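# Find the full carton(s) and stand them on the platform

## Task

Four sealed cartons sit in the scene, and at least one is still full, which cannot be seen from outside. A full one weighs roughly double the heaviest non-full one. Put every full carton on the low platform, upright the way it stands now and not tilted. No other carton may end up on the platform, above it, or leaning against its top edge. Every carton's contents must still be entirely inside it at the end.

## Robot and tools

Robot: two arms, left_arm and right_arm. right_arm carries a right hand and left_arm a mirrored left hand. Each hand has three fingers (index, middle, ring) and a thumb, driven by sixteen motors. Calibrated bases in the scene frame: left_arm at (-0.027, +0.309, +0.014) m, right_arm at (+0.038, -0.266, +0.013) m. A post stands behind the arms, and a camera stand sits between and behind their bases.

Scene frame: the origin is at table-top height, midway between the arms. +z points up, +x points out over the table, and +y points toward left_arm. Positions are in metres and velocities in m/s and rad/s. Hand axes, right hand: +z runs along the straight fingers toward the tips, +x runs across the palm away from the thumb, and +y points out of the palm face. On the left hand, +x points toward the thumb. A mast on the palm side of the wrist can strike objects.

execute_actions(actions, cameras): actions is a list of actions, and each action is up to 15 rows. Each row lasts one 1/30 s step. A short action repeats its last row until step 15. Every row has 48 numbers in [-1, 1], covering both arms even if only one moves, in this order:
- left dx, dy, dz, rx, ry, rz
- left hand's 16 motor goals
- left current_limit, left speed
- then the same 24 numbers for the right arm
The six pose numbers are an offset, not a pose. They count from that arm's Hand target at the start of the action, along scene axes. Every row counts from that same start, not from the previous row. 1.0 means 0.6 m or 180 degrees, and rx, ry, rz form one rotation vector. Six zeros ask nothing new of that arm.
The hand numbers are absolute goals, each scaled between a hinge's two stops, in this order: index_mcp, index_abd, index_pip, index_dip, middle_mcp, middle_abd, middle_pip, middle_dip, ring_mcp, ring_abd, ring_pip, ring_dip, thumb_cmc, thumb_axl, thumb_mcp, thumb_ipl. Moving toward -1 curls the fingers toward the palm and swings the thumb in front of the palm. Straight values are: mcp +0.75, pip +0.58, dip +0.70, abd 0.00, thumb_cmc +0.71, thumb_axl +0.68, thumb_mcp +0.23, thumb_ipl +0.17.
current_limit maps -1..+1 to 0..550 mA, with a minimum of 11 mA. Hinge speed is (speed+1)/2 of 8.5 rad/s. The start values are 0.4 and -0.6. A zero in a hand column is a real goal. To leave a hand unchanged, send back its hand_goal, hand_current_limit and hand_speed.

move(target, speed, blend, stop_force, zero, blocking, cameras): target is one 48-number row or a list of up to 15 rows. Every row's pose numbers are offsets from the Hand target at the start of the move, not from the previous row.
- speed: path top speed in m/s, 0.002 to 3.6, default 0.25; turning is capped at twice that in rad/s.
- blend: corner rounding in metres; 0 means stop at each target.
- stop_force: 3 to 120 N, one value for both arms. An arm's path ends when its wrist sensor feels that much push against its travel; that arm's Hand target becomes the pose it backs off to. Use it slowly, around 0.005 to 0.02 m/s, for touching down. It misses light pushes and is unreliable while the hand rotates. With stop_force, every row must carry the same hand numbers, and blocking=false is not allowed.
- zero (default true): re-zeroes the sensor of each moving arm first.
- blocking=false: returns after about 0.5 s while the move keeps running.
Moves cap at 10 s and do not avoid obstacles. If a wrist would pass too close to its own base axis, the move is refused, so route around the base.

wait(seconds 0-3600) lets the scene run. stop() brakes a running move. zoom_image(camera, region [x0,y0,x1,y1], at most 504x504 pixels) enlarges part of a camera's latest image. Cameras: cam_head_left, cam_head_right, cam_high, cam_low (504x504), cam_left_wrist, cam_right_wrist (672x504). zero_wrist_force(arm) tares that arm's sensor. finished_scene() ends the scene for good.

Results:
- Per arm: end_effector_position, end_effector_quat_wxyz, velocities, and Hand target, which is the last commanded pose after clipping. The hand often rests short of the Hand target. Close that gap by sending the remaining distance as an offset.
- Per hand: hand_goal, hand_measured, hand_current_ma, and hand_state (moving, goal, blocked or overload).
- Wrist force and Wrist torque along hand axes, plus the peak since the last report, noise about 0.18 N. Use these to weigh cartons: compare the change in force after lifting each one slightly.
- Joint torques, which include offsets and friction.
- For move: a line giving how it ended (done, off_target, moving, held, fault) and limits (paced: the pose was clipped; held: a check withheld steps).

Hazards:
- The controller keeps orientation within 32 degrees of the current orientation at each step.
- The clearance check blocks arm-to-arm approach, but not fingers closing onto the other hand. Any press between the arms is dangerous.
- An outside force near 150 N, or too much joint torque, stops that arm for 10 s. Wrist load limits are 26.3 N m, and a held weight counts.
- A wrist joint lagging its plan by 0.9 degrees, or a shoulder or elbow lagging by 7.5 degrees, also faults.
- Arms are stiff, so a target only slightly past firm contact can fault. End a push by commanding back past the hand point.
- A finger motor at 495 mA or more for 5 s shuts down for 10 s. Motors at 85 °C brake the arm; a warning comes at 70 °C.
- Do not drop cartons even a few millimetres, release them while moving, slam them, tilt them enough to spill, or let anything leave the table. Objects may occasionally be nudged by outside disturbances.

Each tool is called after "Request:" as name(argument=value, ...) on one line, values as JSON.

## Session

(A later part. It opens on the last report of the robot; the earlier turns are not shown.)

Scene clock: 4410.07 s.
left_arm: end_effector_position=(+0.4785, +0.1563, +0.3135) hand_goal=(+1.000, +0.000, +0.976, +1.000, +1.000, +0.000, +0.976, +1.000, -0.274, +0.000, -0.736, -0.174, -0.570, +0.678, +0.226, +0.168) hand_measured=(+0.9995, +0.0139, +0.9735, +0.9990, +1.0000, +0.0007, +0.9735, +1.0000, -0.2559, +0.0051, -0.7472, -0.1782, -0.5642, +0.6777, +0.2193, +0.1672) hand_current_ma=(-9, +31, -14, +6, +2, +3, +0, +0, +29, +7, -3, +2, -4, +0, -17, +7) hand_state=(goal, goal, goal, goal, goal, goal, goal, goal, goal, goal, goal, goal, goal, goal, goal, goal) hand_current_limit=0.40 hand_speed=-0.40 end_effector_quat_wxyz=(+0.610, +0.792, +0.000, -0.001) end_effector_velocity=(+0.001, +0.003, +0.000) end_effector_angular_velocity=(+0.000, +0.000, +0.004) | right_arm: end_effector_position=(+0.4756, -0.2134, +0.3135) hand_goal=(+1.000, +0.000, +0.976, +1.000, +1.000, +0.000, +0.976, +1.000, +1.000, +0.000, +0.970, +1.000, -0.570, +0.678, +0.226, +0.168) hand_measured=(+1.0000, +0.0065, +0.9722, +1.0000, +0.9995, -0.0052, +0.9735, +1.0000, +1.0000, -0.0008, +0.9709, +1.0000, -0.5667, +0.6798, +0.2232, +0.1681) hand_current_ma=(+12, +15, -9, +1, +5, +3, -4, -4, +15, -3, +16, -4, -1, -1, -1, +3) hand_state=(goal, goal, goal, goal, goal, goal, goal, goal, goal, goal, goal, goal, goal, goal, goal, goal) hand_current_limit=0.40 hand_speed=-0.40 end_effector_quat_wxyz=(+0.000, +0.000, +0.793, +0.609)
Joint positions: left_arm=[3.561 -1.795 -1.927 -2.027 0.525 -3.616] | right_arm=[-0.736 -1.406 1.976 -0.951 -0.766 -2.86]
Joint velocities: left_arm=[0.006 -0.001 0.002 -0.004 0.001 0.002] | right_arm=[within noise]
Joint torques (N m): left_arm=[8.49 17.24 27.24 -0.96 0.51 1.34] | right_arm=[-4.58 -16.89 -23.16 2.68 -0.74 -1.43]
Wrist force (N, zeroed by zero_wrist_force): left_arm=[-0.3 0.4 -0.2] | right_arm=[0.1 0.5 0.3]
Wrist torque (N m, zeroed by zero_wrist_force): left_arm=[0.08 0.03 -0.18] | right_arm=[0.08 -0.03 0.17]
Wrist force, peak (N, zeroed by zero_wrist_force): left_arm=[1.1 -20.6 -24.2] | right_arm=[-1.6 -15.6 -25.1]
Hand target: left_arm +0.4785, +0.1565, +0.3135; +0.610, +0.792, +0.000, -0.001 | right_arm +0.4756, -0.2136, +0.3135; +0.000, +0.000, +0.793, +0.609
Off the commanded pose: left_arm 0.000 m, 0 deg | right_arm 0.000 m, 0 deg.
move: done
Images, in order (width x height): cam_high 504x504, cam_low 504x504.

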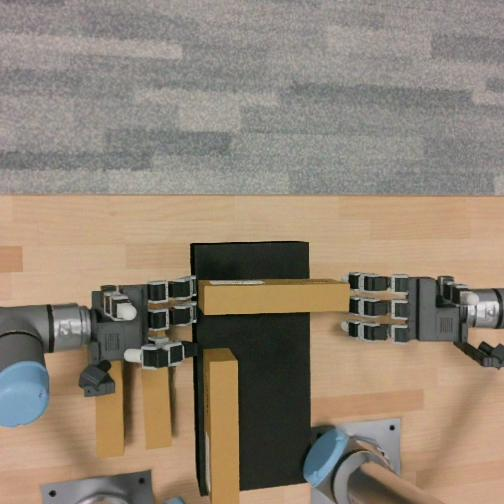

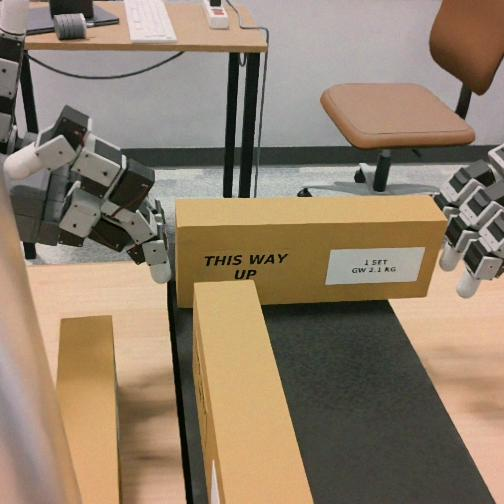

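Request:
move(target=[[0,0.05,0.02,0,0,0,1,0,0.975,1,1,0,0.975,1,-0.274,0,-0.737,-0.174,-0.57,0.678,0.226,0.168,0.4,-0.4,0,-0.05,0.02,0,0,0,1,0,0.975,1,1,0,0.975,1,1,0,0.97,1,-0.57,0.678,0.226,0.168,0.4,-0.4],[0.021,0.2,0.07,0,0,0,1,0,0.975,1,1,0,0.975,1,-0.274,0,-0.737,-0.174,-0.57,0.678,0.226,0.168,0.4,-0.4,0,-0.13,0.2,-0.2367,0,0,1,0,0.975,1,1,0,0.975,1,1,0,0.97,1,-0.57,0.678,0.226,0.168,0.4,-0.4],[0.021,0.3882,0.0638,0,0,0,1,0,0.975,1,1,0,0.975,1,-0.274,0,-0.737,-0.174,-0.57,0.678,0.226,0.168,0.4,-0.4,0.0157,0.1648,0.2,-0.1851,-0.1851,0.4747,1,0,0.975,1,1,0,0.975,1,1,0,0.97,1,-0.57,0.678,0.226,0.168,0.4,-0.4]], speed=[0.03,0.15,0.2], blend=[0.005,0.02,0], cameras=["cam_high"])

Scene clock: 4492.77 s.
left_arm: end_effector_position=(+0.4911, +0.3894, +0.3517) hand_goal=(+1.000, +0.000, +0.976, +1.000, +1.000, +0.000, +0.976, +1.000, -0.274, +0.000, -0.736, -0.174, -0.570, +0.678, +0.226, +0.168) hand_measured=(+0.9995, +0.0153, +0.9722, +1.0000, +1.0000, -0.0008, +0.9735, +1.0000, -0.2559, +0.0051, -0.7472, -0.1770, -0.5655, +0.6777, +0.2183, +0.1681) hand_current_ma=(-9, +17, -20, -12, -6, +0, +12, -5, +26, +0, -14, -4, +3, +1, -3, +8) hand_state=(goal, goal, goal, goal, goal, goal, goal, goal, goal, goal, goal, goal, goal, goal, goal, goal) hand_current_limit=0.40 hand_speed=-0.40 end_effector_quat_wxyz=(+0.610, +0.792, +0.000, -0.001) | right_arm: end_effector_position=(+0.4850, -0.1148, +0.4335) hand_goal=(+1.000, +0.000, +0.976, +1.000, +1.000, +0.000, +0.976, +1.000, +1.000, +0.000, +0.970, +1.000, -0.570, +0.678, +0.226, +0.168) hand_measured=(+0.9995, +0.0065, +0.9722, +1.0000, +0.9995, -0.0052, +0.9735, +0.9990, +0.9995, -0.0008, +0.9696, +1.0000, -0.5667, +0.6809, +0.2232, +0.1681) hand_current_ma=(+7, +14, +1, +0, +13, +5, -1, -8, +8, +10, +8, -5, +0, +5, -7, +9) hand_state=(goal, goal, goal, goal, goal, goal, goal, goal, goal, goal, goal, goal, goal, goal, goal, goal) hand_current_limit=0.40 hand_speed=-0.40 end_effector_quat_wxyz=(+0.198, +0.678, -0.679, -0.198)
Joint positions: left_arm=[3.907 -2 -1.509 -2.424 0.839 -3.382] | right_arm=[-0.016 -1.158 0.978 -0.824 -1.575 -3.148]
Joint torques (N m): left_arm=[8.29 27.55 29.73 -1.73 0.97 1.49] | right_arm=[5.62 -31.49 -27.82 1.42 -1.37 -1.69]
Wrist force (N, zeroed by zero_wrist_force): left_arm=[-0.1 0.2 -0.4] | right_arm=[0.2 0.5 -1.1]
Wrist torque (N m, zeroed by zero_wrist_force): left_arm=[0.07 0.02 -0.14] | right_arm=[0.25 -0.02 0.21]
Wrist force, peak (N, zeroed by zero_wrist_force): left_arm=[0.3 0.4 -0.7] | right_arm=[0.2 0.7 -1.4]
Hand target: left_arm +0.4911, +0.3894, +0.3517; +0.610, +0.792, +0.000, -0.001 | right_arm +0.4850, -0.1147, +0.4335; +0.198, +0.679, -0.679, -0.198
Off the commanded pose: left_arm 0.000 m, 0 deg | right_arm 0.000 m, 0 deg.
move: done

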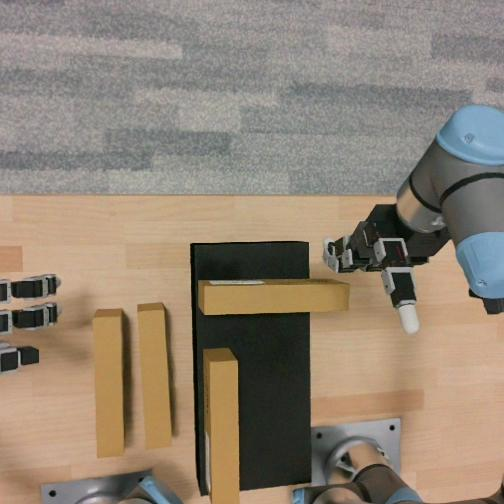

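Request:
zoom_image(camera="cam_high", region=[300, 180, 460, 340])

Scaled by 3.150 from the camera's image (finer frame: 720x720).

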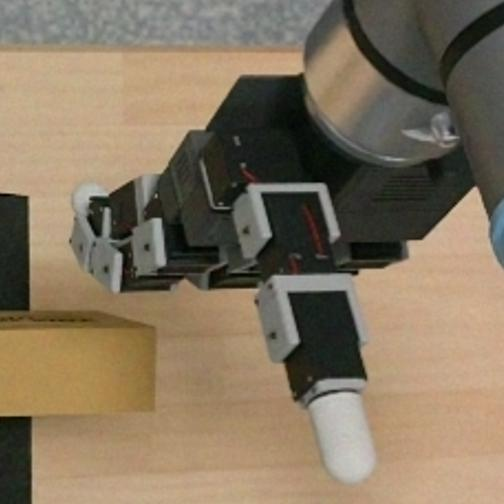

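Request:
move(target=[0,0,0,0,0,0,1,0,0.975,1,1,0,0.975,1,-0.274,0,-0.737,-0.174,-0.57,0.678,0.226,0.168,0.4,-0.4,0,0,0.01,0,0,0,1,0,1,-0.029,1,0,1,-0.029,-0.274,0,-0.736,-0.174,-0.57,0.678,0.226,0.168,0.8,-0.4], speed=0.1)

Request:
move(target=[0,0,0,0,0,0,1,0,0.975,1,1,0,0.975,1,-0.274,0,-0.737,-0.174,-0.57,0.678,0.226,0.168,0.4,-0.4,0,0,-0.2885,0,0,0,1,0,1,-0.029,1,0,1,-0.029,-0.274,0,-0.736,-0.174,-0.57,0.678,0.226,0.168,0.8,-0.4], speed=0.06, stop_force=10, cameras=["cam_high","cam_low","cam_right_wrist"])

Request:
zoom_image(camera="cam_high", region=[270, 220, 400, 350])

Scene clock: 4521.33 s.
left_arm: end_effector_position=(+0.4911, +0.3894, +0.3517) hand_goal=(+1.000, +0.000, +0.976, +1.000, +1.000, +0.000, +0.976, +1.000, -0.274, +0.000, -0.736, -0.174, -0.570, +0.678, +0.226, +0.168) hand_measured=(+1.0000, +0.0153, +0.9722, +1.0000, +0.9995, -0.0008, +0.9735, +0.9990, -0.2547, +0.0036, -0.7472, -0.1782, -0.5655, +0.6777, +0.2183, +0.1672) hand_current_ma=(-11, +11, -6, -20, -2, -10, +10, +2, +37, +3, -7, +0, +0, -12, -4, +3) hand_state=(goal, goal, goal, goal, goal, goal, goal, goal, goal, goal, goal, goal, goal, goal, goal, goal) hand_current_limit=0.40 hand_speed=-0.40 end_effector_quat_wxyz=(+0.610, +0.792, +0.000, -0.001) | right_arm: end_effector_position=(+0.4850, -0.1147, +0.4395) hand_goal=(+1.000, +0.000, +1.000, -0.028, +1.000, +0.000, +1.000, -0.028, -0.274, +0.000, -0.736, -0.174, -0.570, +0.678, +0.226, +0.168) hand_measured=(+0.9995, +0.0065, +0.9760, -0.0279, +0.9995, -0.0052, +0.9773, -0.0292, -0.2632, -0.0008, -0.7408, -0.1795, -0.5667, +0.6798, +0.2222, +0.1681) hand_current_ma=(+6, +11, -63, +3, +9, +5, -62, -10, +34, +8, +3, -14, +5, +0, +1, -3) hand_state=(goal, goal, blocked, goal, goal, goal, blocked, goal, goal, goal, goal, goal, goal, goal, goal, goal) hand_current_limit=0.80 hand_speed=-0.40 end_effector_quat_wxyz=(+0.198, +0.679, -0.679, -0.198)
Joint positions: left_arm=[3.907 -2 -1.509 -2.424 0.839 -3.382] | right_arm=[-0.015 -1.154 0.957 -0.807 -1.575 -3.148]
Joint torques (N m): left_arm=[8.71 27.41 29.47 -1.76 1.01 1.44] | right_arm=[4.21 -32.37 -28.19 1.52 -0.55 -1.12]
Wrist force (N, zeroed by zero_wrist_force): left_arm=[0.1 0.3 -0.3] | right_arm=[0.2 0.0 -0.9]
Wrist torque (N m, zeroed by zero_wrist_force): left_arm=[0.06 -0.01 -0.12] | right_arm=[0.19 -0.03 0.18]
Wrist force, peak (N, zeroed by zero_wrist_force): left_arm=[-0.3 0.2 -0.8] | right_arm=[0.0 -0.5 -1.3]
Hand target: left_arm +0.4911, +0.3894, +0.3517; +0.610, +0.792, +0.000, -0.001 | right_arm +0.4850, -0.1147, +0.4395; +0.198, +0.679, -0.679, -0.198
Off the commanded pose: left_arm 0.000 m, 0 deg | right_arm 0.000 m, 0 deg.
move: done

Scene clock: 4525.47 s.
left_arm: end_effector_position=(+0.4911, +0.3894, +0.3517) hand_goal=(+1.000, +0.000, +0.976, +1.000, +1.000, +0.000, +0.976, +1.000, -0.274, +0.000, -0.736, -0.174, -0.570, +0.678, +0.226, +0.168) hand_measured=(+1.0000, +0.0153, +0.9722, +1.0000, +0.9995, +0.0021, +0.9735, +1.0000, -0.2547, +0.0065, -0.7459, -0.1795, -0.5667, +0.6777, +0.2193, +0.1672) hand_current_ma=(-6, +16, -10, -6, -4, -11, +11, -3, +34, +2, +3, -6, -1, -4, -5, +4) hand_state=(goal, goal, goal, goal, goal, goal, goal, goal, goal, goal, goal, goal, goal, goal, goal, goal) hand_current_limit=0.40 hand_speed=-0.40 end_effector_quat_wxyz=(+0.610, +0.792, +0.000, -0.001) | right_arm: end_effector_position=(+0.4850, -0.1147, +0.2664) hand_goal=(+1.000, +0.000, +1.000, -0.028, +1.000, +0.000, +1.000, -0.028, -0.274, +0.000, -0.736, -0.174, -0.570, +0.678, +0.226, +0.168) hand_measured=(+0.9995, +0.0065, +0.9773, -0.0292, +0.9995, -0.0052, +0.9773, -0.0279, -0.2632, -0.0008, -0.7408, -0.1795, -0.5667, +0.6798, +0.2232, +0.1681) hand_current_ma=(+10, +15, -68, +1, +3, +2, -71, -11, +38, +2, -1, -16, +2, +9, -7, -1) hand_state=(goal, goal, blocked, goal, goal, goal, blocked, goal, goal, goal, goal, goal, goal, goal, goal, goal) hand_current_limit=0.80 hand_speed=-0.40 end_effector_quat_wxyz=(+0.198, +0.679, -0.679, -0.198)
Joint positions: left_arm=[3.907 -2 -1.509 -2.424 0.839 -3.382] | right_arm=[-0.015 -1.144 1.387 -1.247 -1.575 -3.148]
Joint torques (N m): left_arm=[7.36 27.62 29.36 -1.78 1.01 1.43] | right_arm=[-5.15 -32.69 -11.04 -3.29 0.74 -1.46]
Wrist force (N, zeroed by zero_wrist_force): left_arm=[-0.1 -0.1 -0.7] | right_arm=[0.1 0.2 -0.9]
Wrist torque (N m, zeroed by zero_wrist_force): left_arm=[0.05 0.01 -0.13] | right_arm=[0.22 -0.04 0.19]
Wrist force, peak (N, zeroed by zero_wrist_force): left_arm=[-0.1 0.4 -0.7] | right_arm=[0.1 0.1 -1.6]
Hand target: left_arm +0.4911, +0.3894, +0.3517; +0.610, +0.792, +0.000, -0.001 | right_arm +0.4850, -0.1147, +0.2664; +0.198, +0.679, -0.679, -0.198
Off the commanded pose: left_arm 0.000 m, 0 deg | right_arm 0.000 m, 0 deg.
move: done

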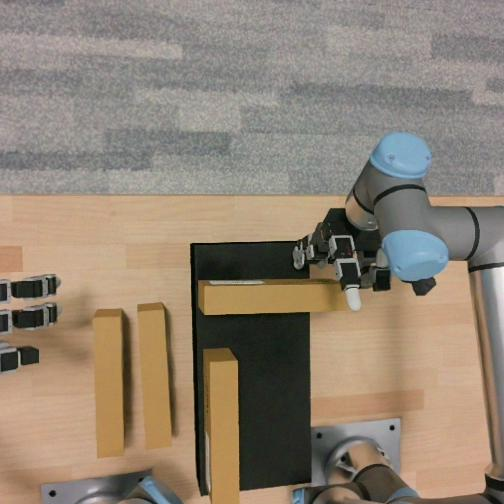

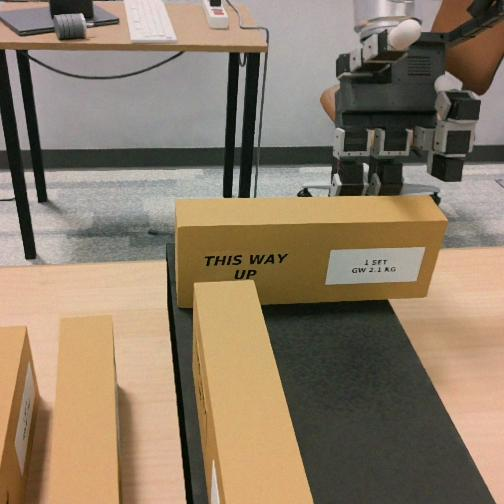

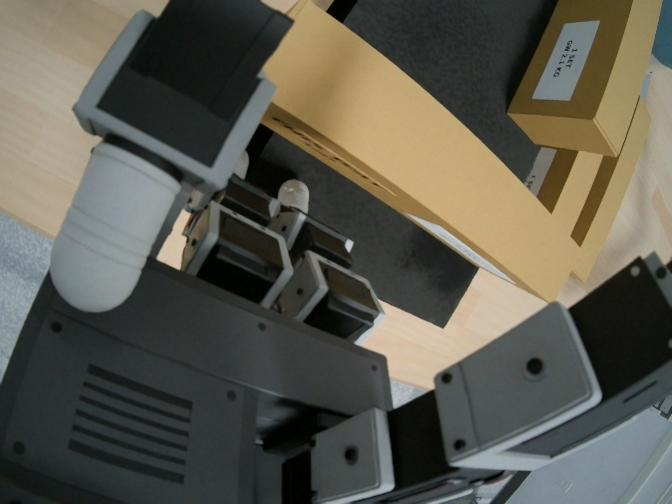

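Scaled by 3.877 from the camera's image (finer frame: 720x720).

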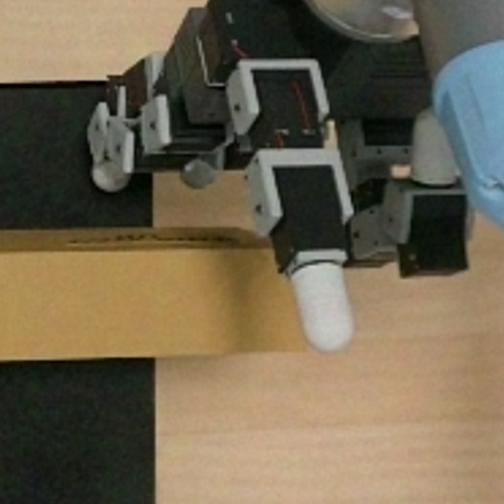

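Request:
move(target=[0,0,0,0,0,0,1,0,0.975,1,1,0,0.975,1,-0.274,0,-0.737,-0.174,-0.57,0.678,0.226,0.168,0.4,-0.4,-0.055,0,0,0,0,0,1,0,1,-0.029,1,0,1,-0.029,-0.274,0,-0.736,-0.174,-0.57,0.678,0.226,0.168,0.8,-0.4], speed=0.01, stop_force=3, cameras=["cam_right_wrist"])

Scene clock: 4536.57 s.
left_arm: end_effector_position=(+0.4911, +0.3894, +0.3517) hand_goal=(+1.000, +0.000, +0.976, +1.000, +1.000, +0.000, +0.976, +1.000, -0.274, +0.000, -0.736, -0.174, -0.570, +0.678, +0.226, +0.168) hand_measured=(+0.9995, +0.0168, +0.9722, +1.0000, +1.0000, -0.0008, +0.9722, +1.0000, -0.2559, +0.0051, -0.7472, -0.1782, -0.5655, +0.6777, +0.2183, +0.1672) hand_current_ma=(-10, +13, -4, +1, +11, +4, +5, -7, +38, +22, +2, -3, +5, +3, -5, +5) hand_state=(goal, goal, goal, goal, goal, goal, goal, goal, goal, goal, goal, goal, goal, goal, goal, goal) hand_current_limit=0.40 hand_speed=-0.40 end_effector_quat_wxyz=(+0.610, +0.792, +0.000, -0.001) | right_arm: end_effector_position=(+0.4636, -0.1147, +0.2664) hand_goal=(+1.000, +0.000, +1.000, -0.028, +1.000, +0.000, +1.000, -0.028, -0.274, +0.000, -0.736, -0.174, -0.570, +0.678, +0.226, +0.168) hand_measured=(+1.0000, +0.0065, +0.9773, -0.0253, +1.0000, -0.0052, +0.9773, -0.0292, -0.2632, -0.0008, -0.7395, -0.1795, -0.5655, +0.6798, +0.2222, +0.1681) hand_current_ma=(+8, +8, -67, +15, +9, -2, -65, -8, +39, +7, -1, -11, +1, +3, +0, -1) hand_state=(goal, goal, blocked, goal, goal, goal, blocked, goal, goal, goal, goal, goal, goal, goal, goal, goal) hand_current_limit=0.80 hand_speed=-0.40 end_effector_quat_wxyz=(+0.198, +0.679, -0.679, -0.198)
Joint positions: left_arm=[3.907 -2 -1.509 -2.424 0.839 -3.382] | right_arm=[-0.016 -1.194 1.459 -1.269 -1.575 -3.148]
Joint torques (N m): left_arm=[6.69 27.89 29.52 -1.72 0.87 1.49] | right_arm=[-1.74 -29.22 -26.65 1.91 -1.19 -1.5]
Wrist force (N, zeroed by zero_wrist_force): left_arm=[-0.1 0.2 -0.4] | right_arm=[0.0 -0.7 -2.4]
Wrist torque (N m, zeroed by zero_wrist_force): left_arm=[0.06 0.01 -0.13] | right_arm=[0.38 -0.06 0.17]
Wrist force, peak (N, zeroed by zero_wrist_force): left_arm=[0.0 0.4 -0.9] | right_arm=[-0.2 -2.0 -4.7]
Hand target: left_arm +0.4911, +0.3894, +0.3517; +0.610, +0.792, +0.000, -0.001 | right_arm +0.4635, -0.1147, +0.2664; +0.198, +0.679, -0.679, -0.198 (not the last commanded pose)
Off the commanded pose: left_arm 0.000 m, 0 deg | right_arm 0.012 m, 0 deg.
move: contact (right_arm)

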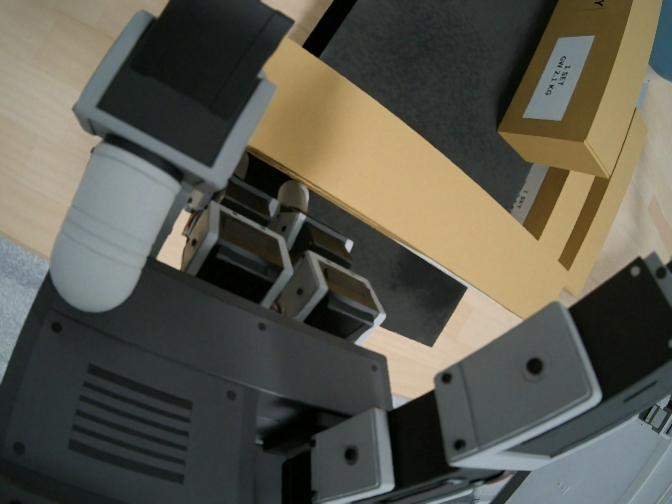

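Request:
move(target=[[0,0,0,0,0,0,1,0,0.975,1,1,0,0.975,1,-0.274,0,-0.737,-0.174,-0.57,0.678,0.226,0.168,0.4,-0.4,-0.0698,0.014,0,0,0,-0.0833,1,0,1,-0.029,1,0,1,-0.029,-0.274,0,-0.736,-0.174,-0.57,0.678,0.226,0.168,0.8,-0.4],[0,0,0,0,0,0,1,0,0.975,1,1,0,0.975,1,-0.274,0,-0.737,-0.174,-0.57,0.678,0.226,0.168,0.4,-0.4,-0.1336,0.0456,0,0,0,-0.1667,1,0,1,-0.029,1,0,1,-0.029,-0.274,0,-0.736,-0.174,-0.57,0.678,0.226,0.168,0.8,-0.4]], speed=0.07, blend=[0.008,0], cameras=["cam_high","cam_low","cam_right_wrist"])

Request:
zoom_image(camera="cam_high", region=[180, 220, 340, 380])

Scene clock: 4556.57 s.
left_arm: end_effector_position=(+0.4911, +0.3894, +0.3517) hand_goal=(+1.000, +0.000, +0.976, +1.000, +1.000, +0.000, +0.976, +1.000, -0.274, +0.000, -0.736, -0.174, -0.570, +0.678, +0.226, +0.168) hand_measured=(+0.9995, +0.0168, +0.9735, +1.0000, +0.9995, -0.0008, +0.9735, +1.0000, -0.2547, +0.0065, -0.7472, -0.1782, -0.5655, +0.6777, +0.2193, +0.1672) hand_current_ma=(+6, +12, -8, -1, +6, -16, +4, -14, +44, +2, -1, -9, -9, -10, -6, +9) hand_state=(goal, goal, goal, goal, goal, goal, goal, goal, goal, goal, goal, goal, goal, goal, goal, goal) hand_current_limit=0.40 hand_speed=-0.40 end_effector_quat_wxyz=(+0.610, +0.792, +0.000, -0.001) | right_arm: end_effector_position=(+0.3835, -0.0874, +0.2664) hand_goal=(+1.000, +0.000, +1.000, -0.028, +1.000, +0.000, +1.000, -0.028, -0.274, +0.000, -0.736, -0.174, -0.570, +0.678, +0.226, +0.168) hand_measured=(+1.0000, +0.0080, +0.9786, -0.0202, +1.0000, -0.0037, +0.9786, -0.0253, -0.2632, -0.0008, -0.7408, -0.1795, -0.5667, +0.6798, +0.2222, +0.1691) hand_current_ma=(+10, +19, -62, +28, +8, +5, -65, -2, +37, +6, -1, -14, +0, +3, -6, -1) hand_state=(goal, goal, blocked, goal, goal, goal, blocked, goal, goal, goal, goal, goal, goal, goal, goal, goal) hand_current_limit=0.80 hand_speed=-0.40 end_effector_quat_wxyz=(-0.140, -0.480, +0.831, +0.242)
Joint positions: left_arm=[3.907 -2 -1.509 -2.424 0.839 -3.382] | right_arm=[-0.153 -1.49 1.839 -1.385 -1.372 -2.818]
Joint torques (N m): left_arm=[5.26 28.13 29.36 -1.69 0.99 1.34] | right_arm=[-4.14 -33.75 -8.72 -2.42 1.44 1.27]
Wrist force (N, zeroed by zero_wrist_force): left_arm=[0.0 0.0 -0.5] | right_arm=[-1.3 -3.8 -2.5]
Wrist torque (N m, zeroed by zero_wrist_force): left_arm=[0.04 -0.01 -0.12] | right_arm=[0.34 -0.11 -0.14]
Wrist force, peak (N, zeroed by zero_wrist_force): left_arm=[0.1 0.5 -0.8] | right_arm=[-0.6 -2.6 -4.9]
Hand target: left_arm +0.4911, +0.3894, +0.3517; +0.610, +0.792, +0.000, -0.001 | right_arm +0.3834, -0.0873, +0.2664; -0.140, -0.480, +0.832, +0.242
Off the commanded pose: left_arm 0.000 m, 0 deg | right_arm 0.000 m, 0 deg.
move: done

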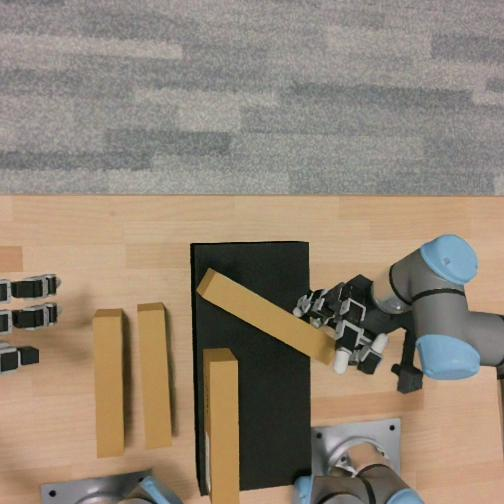

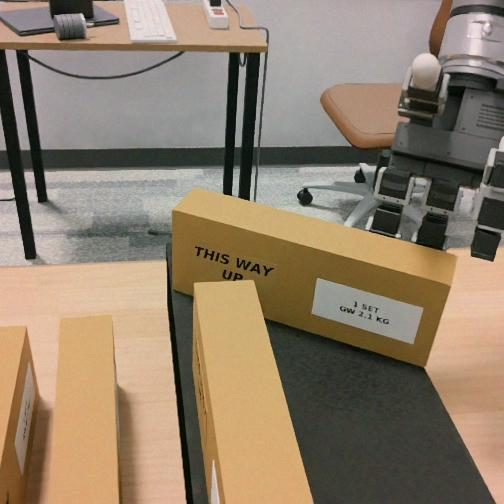

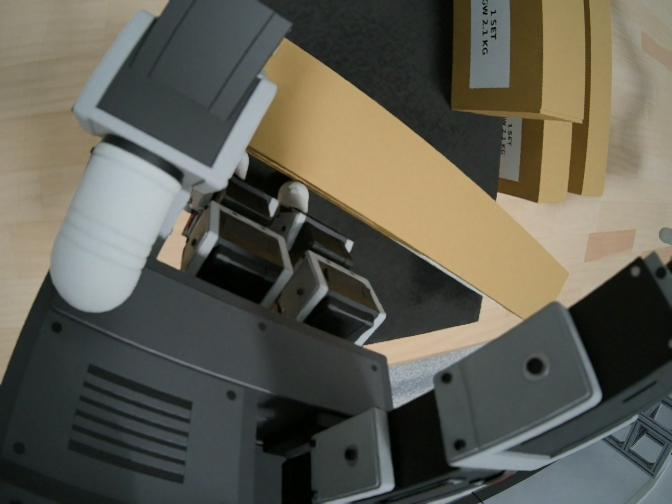

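Scaled by 3.150 from the camera's image (finer frame: 720x720).

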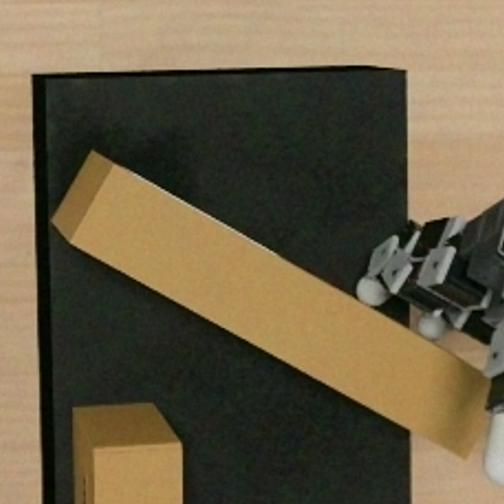

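Request:
move(target=[[0,0,0,0,0,0,1,0,0.975,1,1,0,0.975,1,-0.274,0,-0.737,-0.174,-0.57,0.678,0.226,0.168,0.4,-0.4,-0.0368,0.0305,0,0,0,-0.0556,1,0,1,-0.029,1,0,1,-0.029,-0.274,0,-0.736,-0.174,-0.57,0.678,0.226,0.168,0.8,-0.4],[0,0,0,0,0,0,1,0,0.975,1,1,0,0.975,1,-0.274,0,-0.737,-0.174,-0.57,0.678,0.226,0.168,0.4,-0.4,-0.0683,0.0656,0,0,0,-0.1111,1,0,1,-0.029,1,0,1,-0.029,-0.274,0,-0.736,-0.174,-0.57,0.678,0.226,0.168,0.8,-0.4]], speed=0.07, blend=[0.006,0], cameras=["cam_high","cam_low","cam_right_wrist"])

Request:
zoom_image(camera="cam_high", region=[180, 220, 340, 380])

Scene clock: 4576.63 s.
left_arm: end_effector_position=(+0.4911, +0.3894, +0.3517) hand_goal=(+1.000, +0.000, +0.976, +1.000, +1.000, +0.000, +0.976, +1.000, -0.274, +0.000, -0.736, -0.174, -0.570, +0.678, +0.226, +0.168) hand_measured=(+1.0000, +0.0153, +0.9722, +1.0000, +1.0000, +0.0007, +0.9735, +0.9990, -0.2559, +0.0051, -0.7459, -0.1795, -0.5642, +0.6777, +0.2183, +0.1662) hand_current_ma=(+5, +21, -15, -2, -4, -5, +6, -12, +29, +10, -6, -2, -5, -11, -13, +10) hand_state=(goal, goal, goal, goal, goal, goal, goal, goal, goal, goal, goal, goal, goal, goal, goal, goal) hand_current_limit=0.40 hand_speed=-0.40 end_effector_quat_wxyz=(+0.610, +0.792, +0.000, -0.001) | right_arm: end_effector_position=(+0.3425, -0.0480, +0.2664) hand_goal=(+1.000, +0.000, +1.000, -0.028, +1.000, +0.000, +1.000, -0.028, -0.274, +0.000, -0.736, -0.174, -0.570, +0.678, +0.226, +0.168) hand_measured=(+1.0000, +0.0065, +0.9786, -0.0190, +1.0000, -0.0052, +0.9786, -0.0202, -0.2632, -0.0023, -0.7408, -0.1795, -0.5667, +0.6798, +0.2232, +0.1681) hand_current_ma=(+15, +11, -56, +28, +12, +10, -67, +17, +37, +8, -1, -14, +0, +3, -2, +1) hand_state=(goal, goal, blocked, goal, goal, goal, blocked, goal, goal, goal, goal, goal, goal, goal, goal, goal) hand_current_limit=0.80 hand_speed=-0.40 end_effector_quat_wxyz=(-0.096, -0.328, +0.902, +0.263)
Joint positions: left_arm=[3.907 -2 -1.509 -2.424 0.839 -3.382] | right_arm=[-0.205 -1.72 2.077 -1.467 -1.229 -2.547]
Joint torques (N m): left_arm=[4.84 28.41 28.73 -1.68 0.97 1.36] | right_arm=[-4.94 -25.39 -9.76 -2.8 2.42 1.6]
Wrist force (N, zeroed by zero_wrist_force): left_arm=[-0.2 0.1 -0.7] | right_arm=[-0.7 -3.5 -1.3]
Wrist torque (N m, zeroed by zero_wrist_force): left_arm=[0.08 0.02 -0.14] | right_arm=[0.32 -0.07 -0.07]
Wrist force, peak (N, zeroed by zero_wrist_force): left_arm=[-0.2 0.5 -0.6] | right_arm=[-1.2 -4.2 -3.5]
Hand target: left_arm +0.4911, +0.3894, +0.3517; +0.610, +0.792, +0.000, -0.001 | right_arm +0.3424, -0.0480, +0.2664; -0.096, -0.328, +0.902, +0.263
Off the commanded pose: left_arm 0.000 m, 0 deg | right_arm 0.000 m, 0 deg.
move: done

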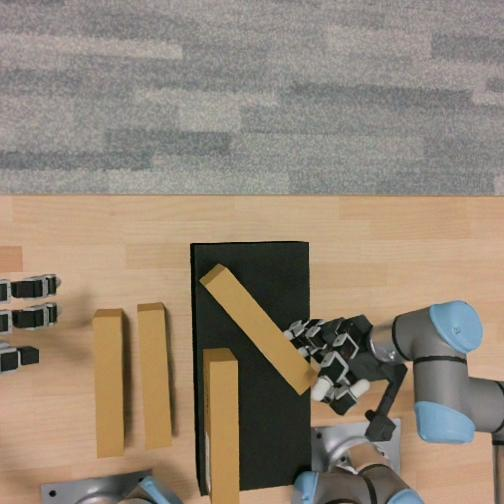

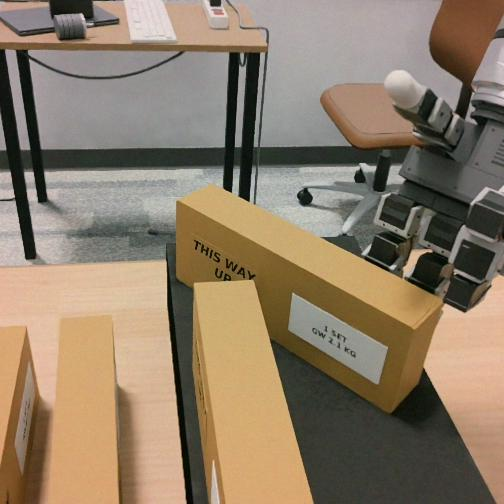

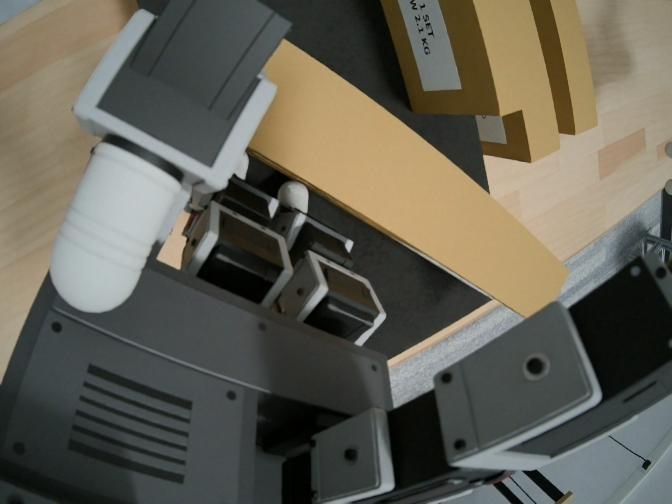

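Scaled by 3.150 from the camera's image (finer frame: 720x720).

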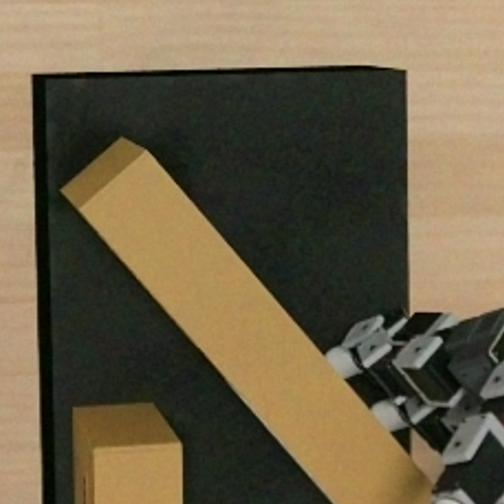

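Request:
move(target=[0,0,0,0,0,0,1,0,0.975,1,1,0,0.975,1,-0.274,0,-0.737,-0.174,-0.57,0.678,0.226,0.168,0.4,-0.4,-0.0246,0.0407,0,0,0,-0.0556,1,0,1,-0.029,1,0,1,-0.029,-0.274,0,-0.736,-0.174,-0.57,0.678,0.226,0.168,0.8,-0.4], speed=0.06, cameras=["cam_high","cam_low"])

Request:
zoom_image(camera="cam_high", region=[180, 220, 340, 400])

Scene clock: 4605.63 s.
left_arm: end_effector_position=(+0.4911, +0.3894, +0.3517) hand_goal=(+1.000, +0.000, +0.976, +1.000, +1.000, +0.000, +0.976, +1.000, -0.274, +0.000, -0.736, -0.174, -0.570, +0.678, +0.226, +0.168) hand_measured=(+0.9995, +0.0153, +0.9735, +0.9990, +1.0000, +0.0021, +0.9735, +0.9990, -0.2559, +0.0051, -0.7472, -0.1782, -0.5655, +0.6767, +0.2183, +0.1672) hand_current_ma=(-1, +23, -8, +1, -2, -17, +6, -3, +25, -5, -5, +2, -5, -2, -8, +1) hand_state=(goal, goal, goal, goal, goal, goal, goal, goal, goal, goal, goal, goal, goal, goal, goal, goal) hand_current_limit=0.40 hand_speed=-0.40 end_effector_quat_wxyz=(+0.610, +0.792, +0.000, -0.001) | right_arm: end_effector_position=(+0.3277, -0.0236, +0.2664) hand_goal=(+1.000, +0.000, +1.000, -0.028, +1.000, +0.000, +1.000, -0.028, -0.274, +0.000, -0.736, -0.174, -0.570, +0.678, +0.226, +0.168) hand_measured=(+1.0000, +0.0065, +0.9786, -0.0164, +0.9995, -0.0037, +0.9786, -0.0190, -0.2620, -0.0008, -0.7408, -0.1795, -0.5667, +0.6809, +0.2232, +0.1681) hand_current_ma=(+7, +7, -59, +32, +12, +6, -60, +16, +42, +5, -1, -10, -8, +10, -7, +3) hand_state=(goal, goal, blocked, goal, goal, goal, blocked, goal, goal, goal, goal, goal, goal, goal, goal, goal) hand_current_limit=0.80 hand_speed=-0.40 end_effector_quat_wxyz=(-0.072, -0.248, +0.927, +0.270)
Joint positions: left_arm=[3.907 -2 -1.509 -2.424 0.839 -3.382] | right_arm=[-0.207 -1.841 2.184 -1.515 -1.157 -2.378]
Joint torques (N m): left_arm=[3.8 27.66 29.03 -1.64 0.91 1.23] | right_arm=[7.29 -18.98 -10.84 -3.2 2.62 1.76]
Wrist force (N, zeroed by zero_wrist_force): left_arm=[-0.1 0.1 -0.6] | right_arm=[-0.6 -3.6 -1.0]
Wrist torque (N m, zeroed by zero_wrist_force): left_arm=[0.07 0.00 -0.14] | right_arm=[0.31 -0.04 -0.07]
Wrist force, peak (N, zeroed by zero_wrist_force): left_arm=[-0.2 0.4 -0.8] | right_arm=[-0.8 -4.1 -1.6]
Hand target: left_arm +0.4911, +0.3894, +0.3517; +0.610, +0.792, +0.000, -0.001 | right_arm +0.3276, -0.0236, +0.2664; -0.072, -0.248, +0.928, +0.270
Off the commanded pose: left_arm 0.000 m, 0 deg | right_arm 0.000 m, 0 deg.
move: done

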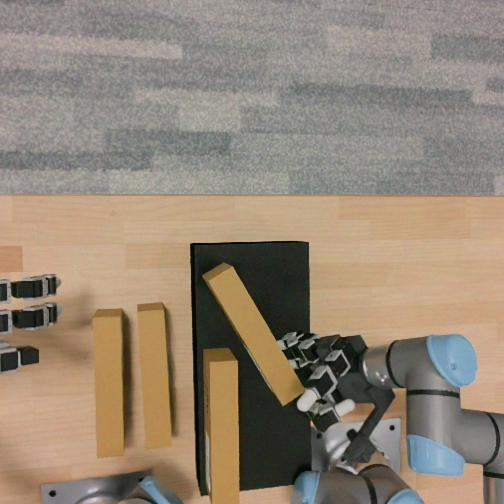

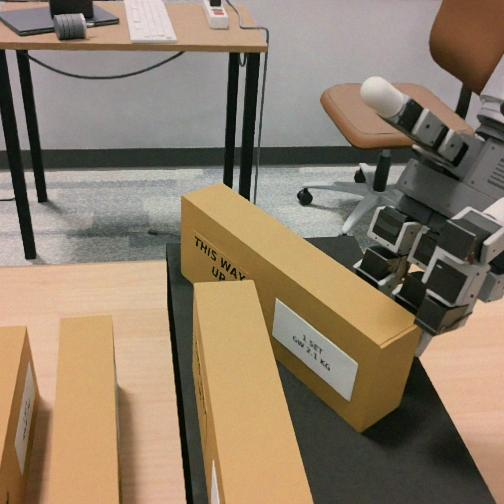

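Scaled by 2.800 from the camera's image (finer frame: 720x720).

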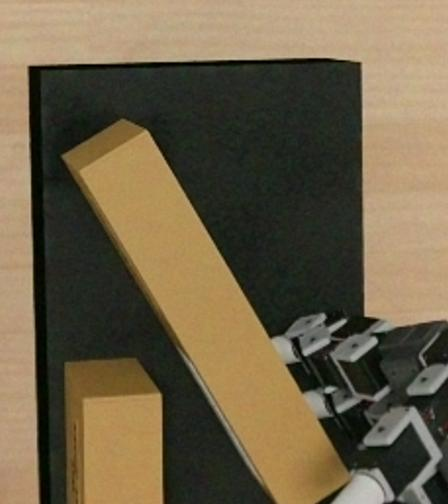

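Request:
move(target=[[0,0,0,0,0,0,1,0,0.975,1,1,0,0.975,1,-0.274,0,-0.737,-0.174,-0.57,0.678,0.226,0.168,0.4,-0.4,0.01,-0.0173,0,0,0,0,1,0,1,-0.029,1,0,1,-0.029,-0.274,0,-0.736,-0.174,-0.57,0.678,0.226,0.168,0.8,-0.4],[0,0,0,0,0,0,1,0,0.975,1,1,0,0.975,1,-0.274,0,-0.737,-0.174,-0.57,0.678,0.226,0.168,0.4,-0.4,0.025,-0.0433,0,0,0,0,1,0,1,-0.029,1,0,1,-0.029,-0.274,0,-0.736,-0.174,-0.57,0.678,0.226,0.168,0.8,-0.4],[0,0,0,0,0,0,1,0,0.975,1,1,0,0.975,1,-0.274,0,-0.737,-0.174,-0.57,0.678,0.226,0.168,0.4,-0.4,0.04,-0.0693,0.28,0,0,0,1,0,1,-0.029,1,0,1,-0.029,-0.274,0,-0.736,-0.174,-0.57,0.678,0.226,0.168,0.8,-0.4],[0,0,0,0,0,0,1,0,0.975,1,1,0,0.975,1,-0.274,0,-0.737,-0.174,-0.57,0.678,0.226,0.168,0.4,-0.4,0.25,-0.45,0.28,0,0,0,1,0,1,-0.029,1,0,1,-0.029,-0.274,0,-0.736,-0.174,-0.57,0.678,0.226,0.168,0.8,-0.4]], speed=[0.02,0.06,0.15,0.2], blend=[0.003,0.01,0.02,0], cameras=["all"])

Request:
zoom_image(camera="cam_high", region=[180, 220, 340, 504])

Scene clock: 4628.37 s.
left_arm: end_effector_position=(+0.4911, +0.3894, +0.3517) hand_goal=(+1.000, +0.000, +0.976, +1.000, +1.000, +0.000, +0.976, +1.000, -0.274, +0.000, -0.736, -0.174, -0.570, +0.678, +0.226, +0.168) hand_measured=(+0.9995, +0.0153, +0.9722, +1.0000, +1.0000, +0.0007, +0.9735, +1.0000, -0.2559, +0.0065, -0.7459, -0.1795, -0.5655, +0.6767, +0.2203, +0.1672) hand_current_ma=(-15, +13, -8, -6, +10, -9, -4, -10, +34, -5, +0, -2, -9, +6, -19, +4) hand_state=(goal, goal, goal, goal, goal, goal, goal, goal, goal, goal, goal, goal, goal, goal, goal, goal) hand_current_limit=0.40 hand_speed=-0.40 end_effector_quat_wxyz=(+0.610, +0.792, +0.000, -0.001) | right_arm: end_effector_position=(+0.4776, -0.2935, +0.4344) hand_goal=(+1.000, +0.000, +1.000, -0.028, +1.000, +0.000, +1.000, -0.028, -0.274, +0.000, -0.736, -0.174, -0.570, +0.678, +0.226, +0.168) hand_measured=(+0.9995, +0.0080, +0.9773, -0.0241, +1.0000, -0.0037, +0.9773, -0.0241, -0.2632, -0.0008, -0.7408, -0.1795, -0.5655, +0.6809, +0.2232, +0.1681) hand_current_ma=(+10, +11, -59, +8, +13, +4, -68, +10, +42, +8, -1, -11, +1, +2, -4, +0) hand_state=(goal, goal, blocked, goal, goal, goal, blocked, goal, goal, goal, goal, goal, goal, goal, goal, goal) hand_current_limit=0.80 hand_speed=-0.40 end_effector_quat_wxyz=(-0.072, -0.248, +0.928, +0.270)
Joint positions: left_arm=[3.907 -2 -1.509 -2.424 0.839 -3.382] | right_arm=[-0.632 -1.419 1.324 -0.951 -1.349 -2.778]
Joint torques (N m): left_arm=[2.39 28.49 28.79 -1.72 0.98 1.2] | right_arm=[-5.31 -22.08 -27.59 1.4 -0.84 -1.58]
Wrist force (N, zeroed by zero_wrist_force): left_arm=[-0.4 0.5 -0.4] | right_arm=[0.2 -0.1 -0.9]
Wrist torque (N m, zeroed by zero_wrist_force): left_arm=[0.11 0.04 -0.16] | right_arm=[0.18 -0.03 0.20]
Wrist force, peak (N, zeroed by zero_wrist_force): left_arm=[-0.4 0.4 -0.7] | right_arm=[-1.0 -4.0 -0.9]
Hand target: left_arm +0.4911, +0.3894, +0.3517; +0.610, +0.792, +0.000, -0.001 | right_arm +0.4776, -0.2936, +0.4344; -0.072, -0.248, +0.928, +0.270
Off the commanded pose: left_arm 0.000 m, 0 deg | right_arm 0.000 m, 0 deg.
move: done; blend cut to 0.009 m at target 2

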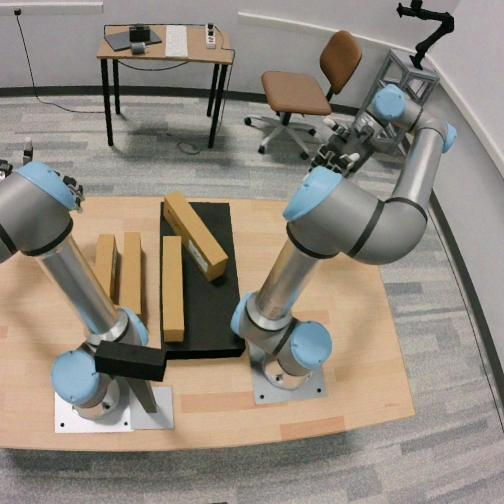

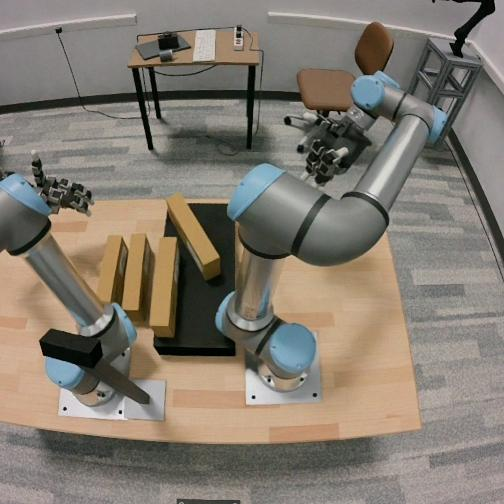

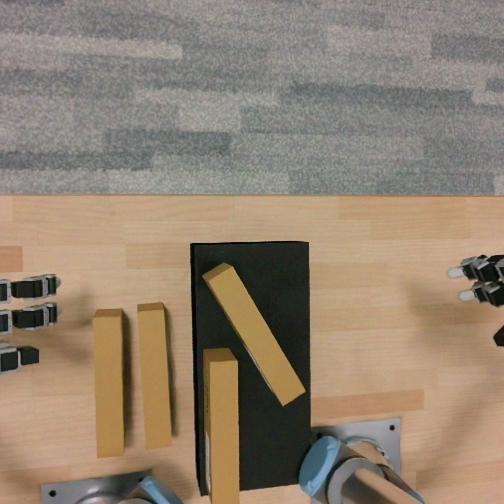

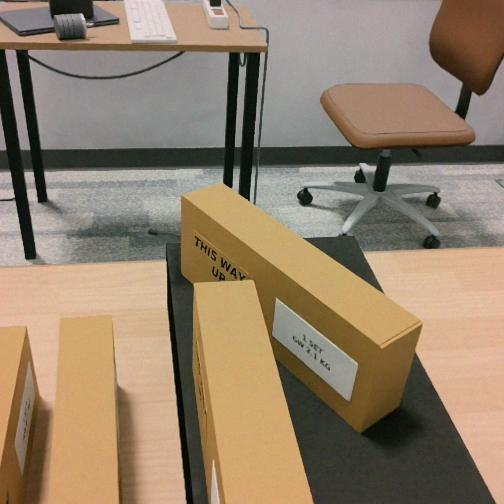

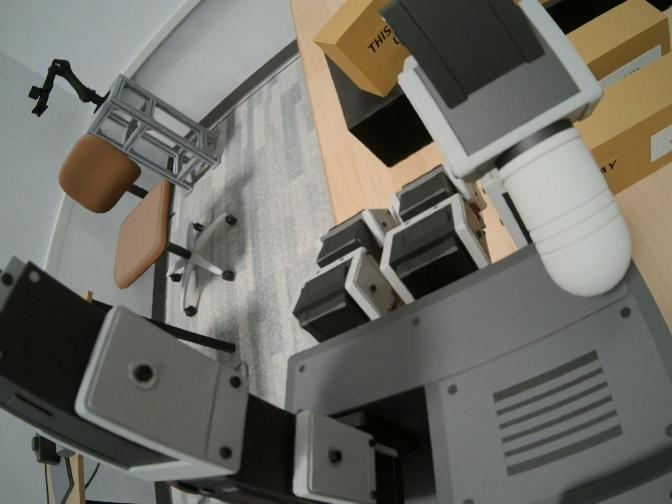

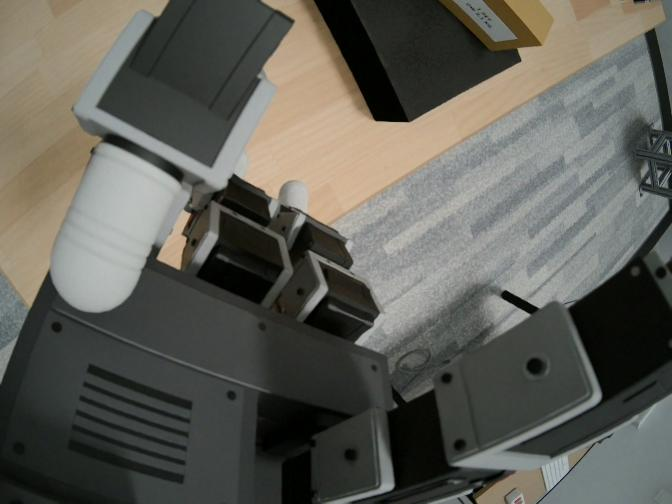

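Scaled by 1.775 from the camera's image (finer frame: 720x720).

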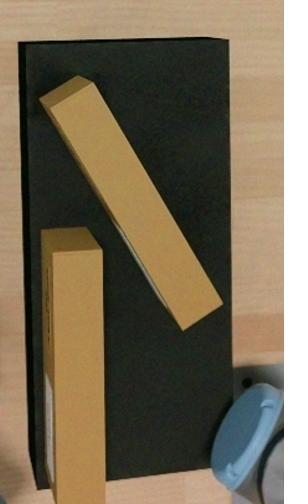

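Request:
finished_scene()

The scene is finished: the task was done.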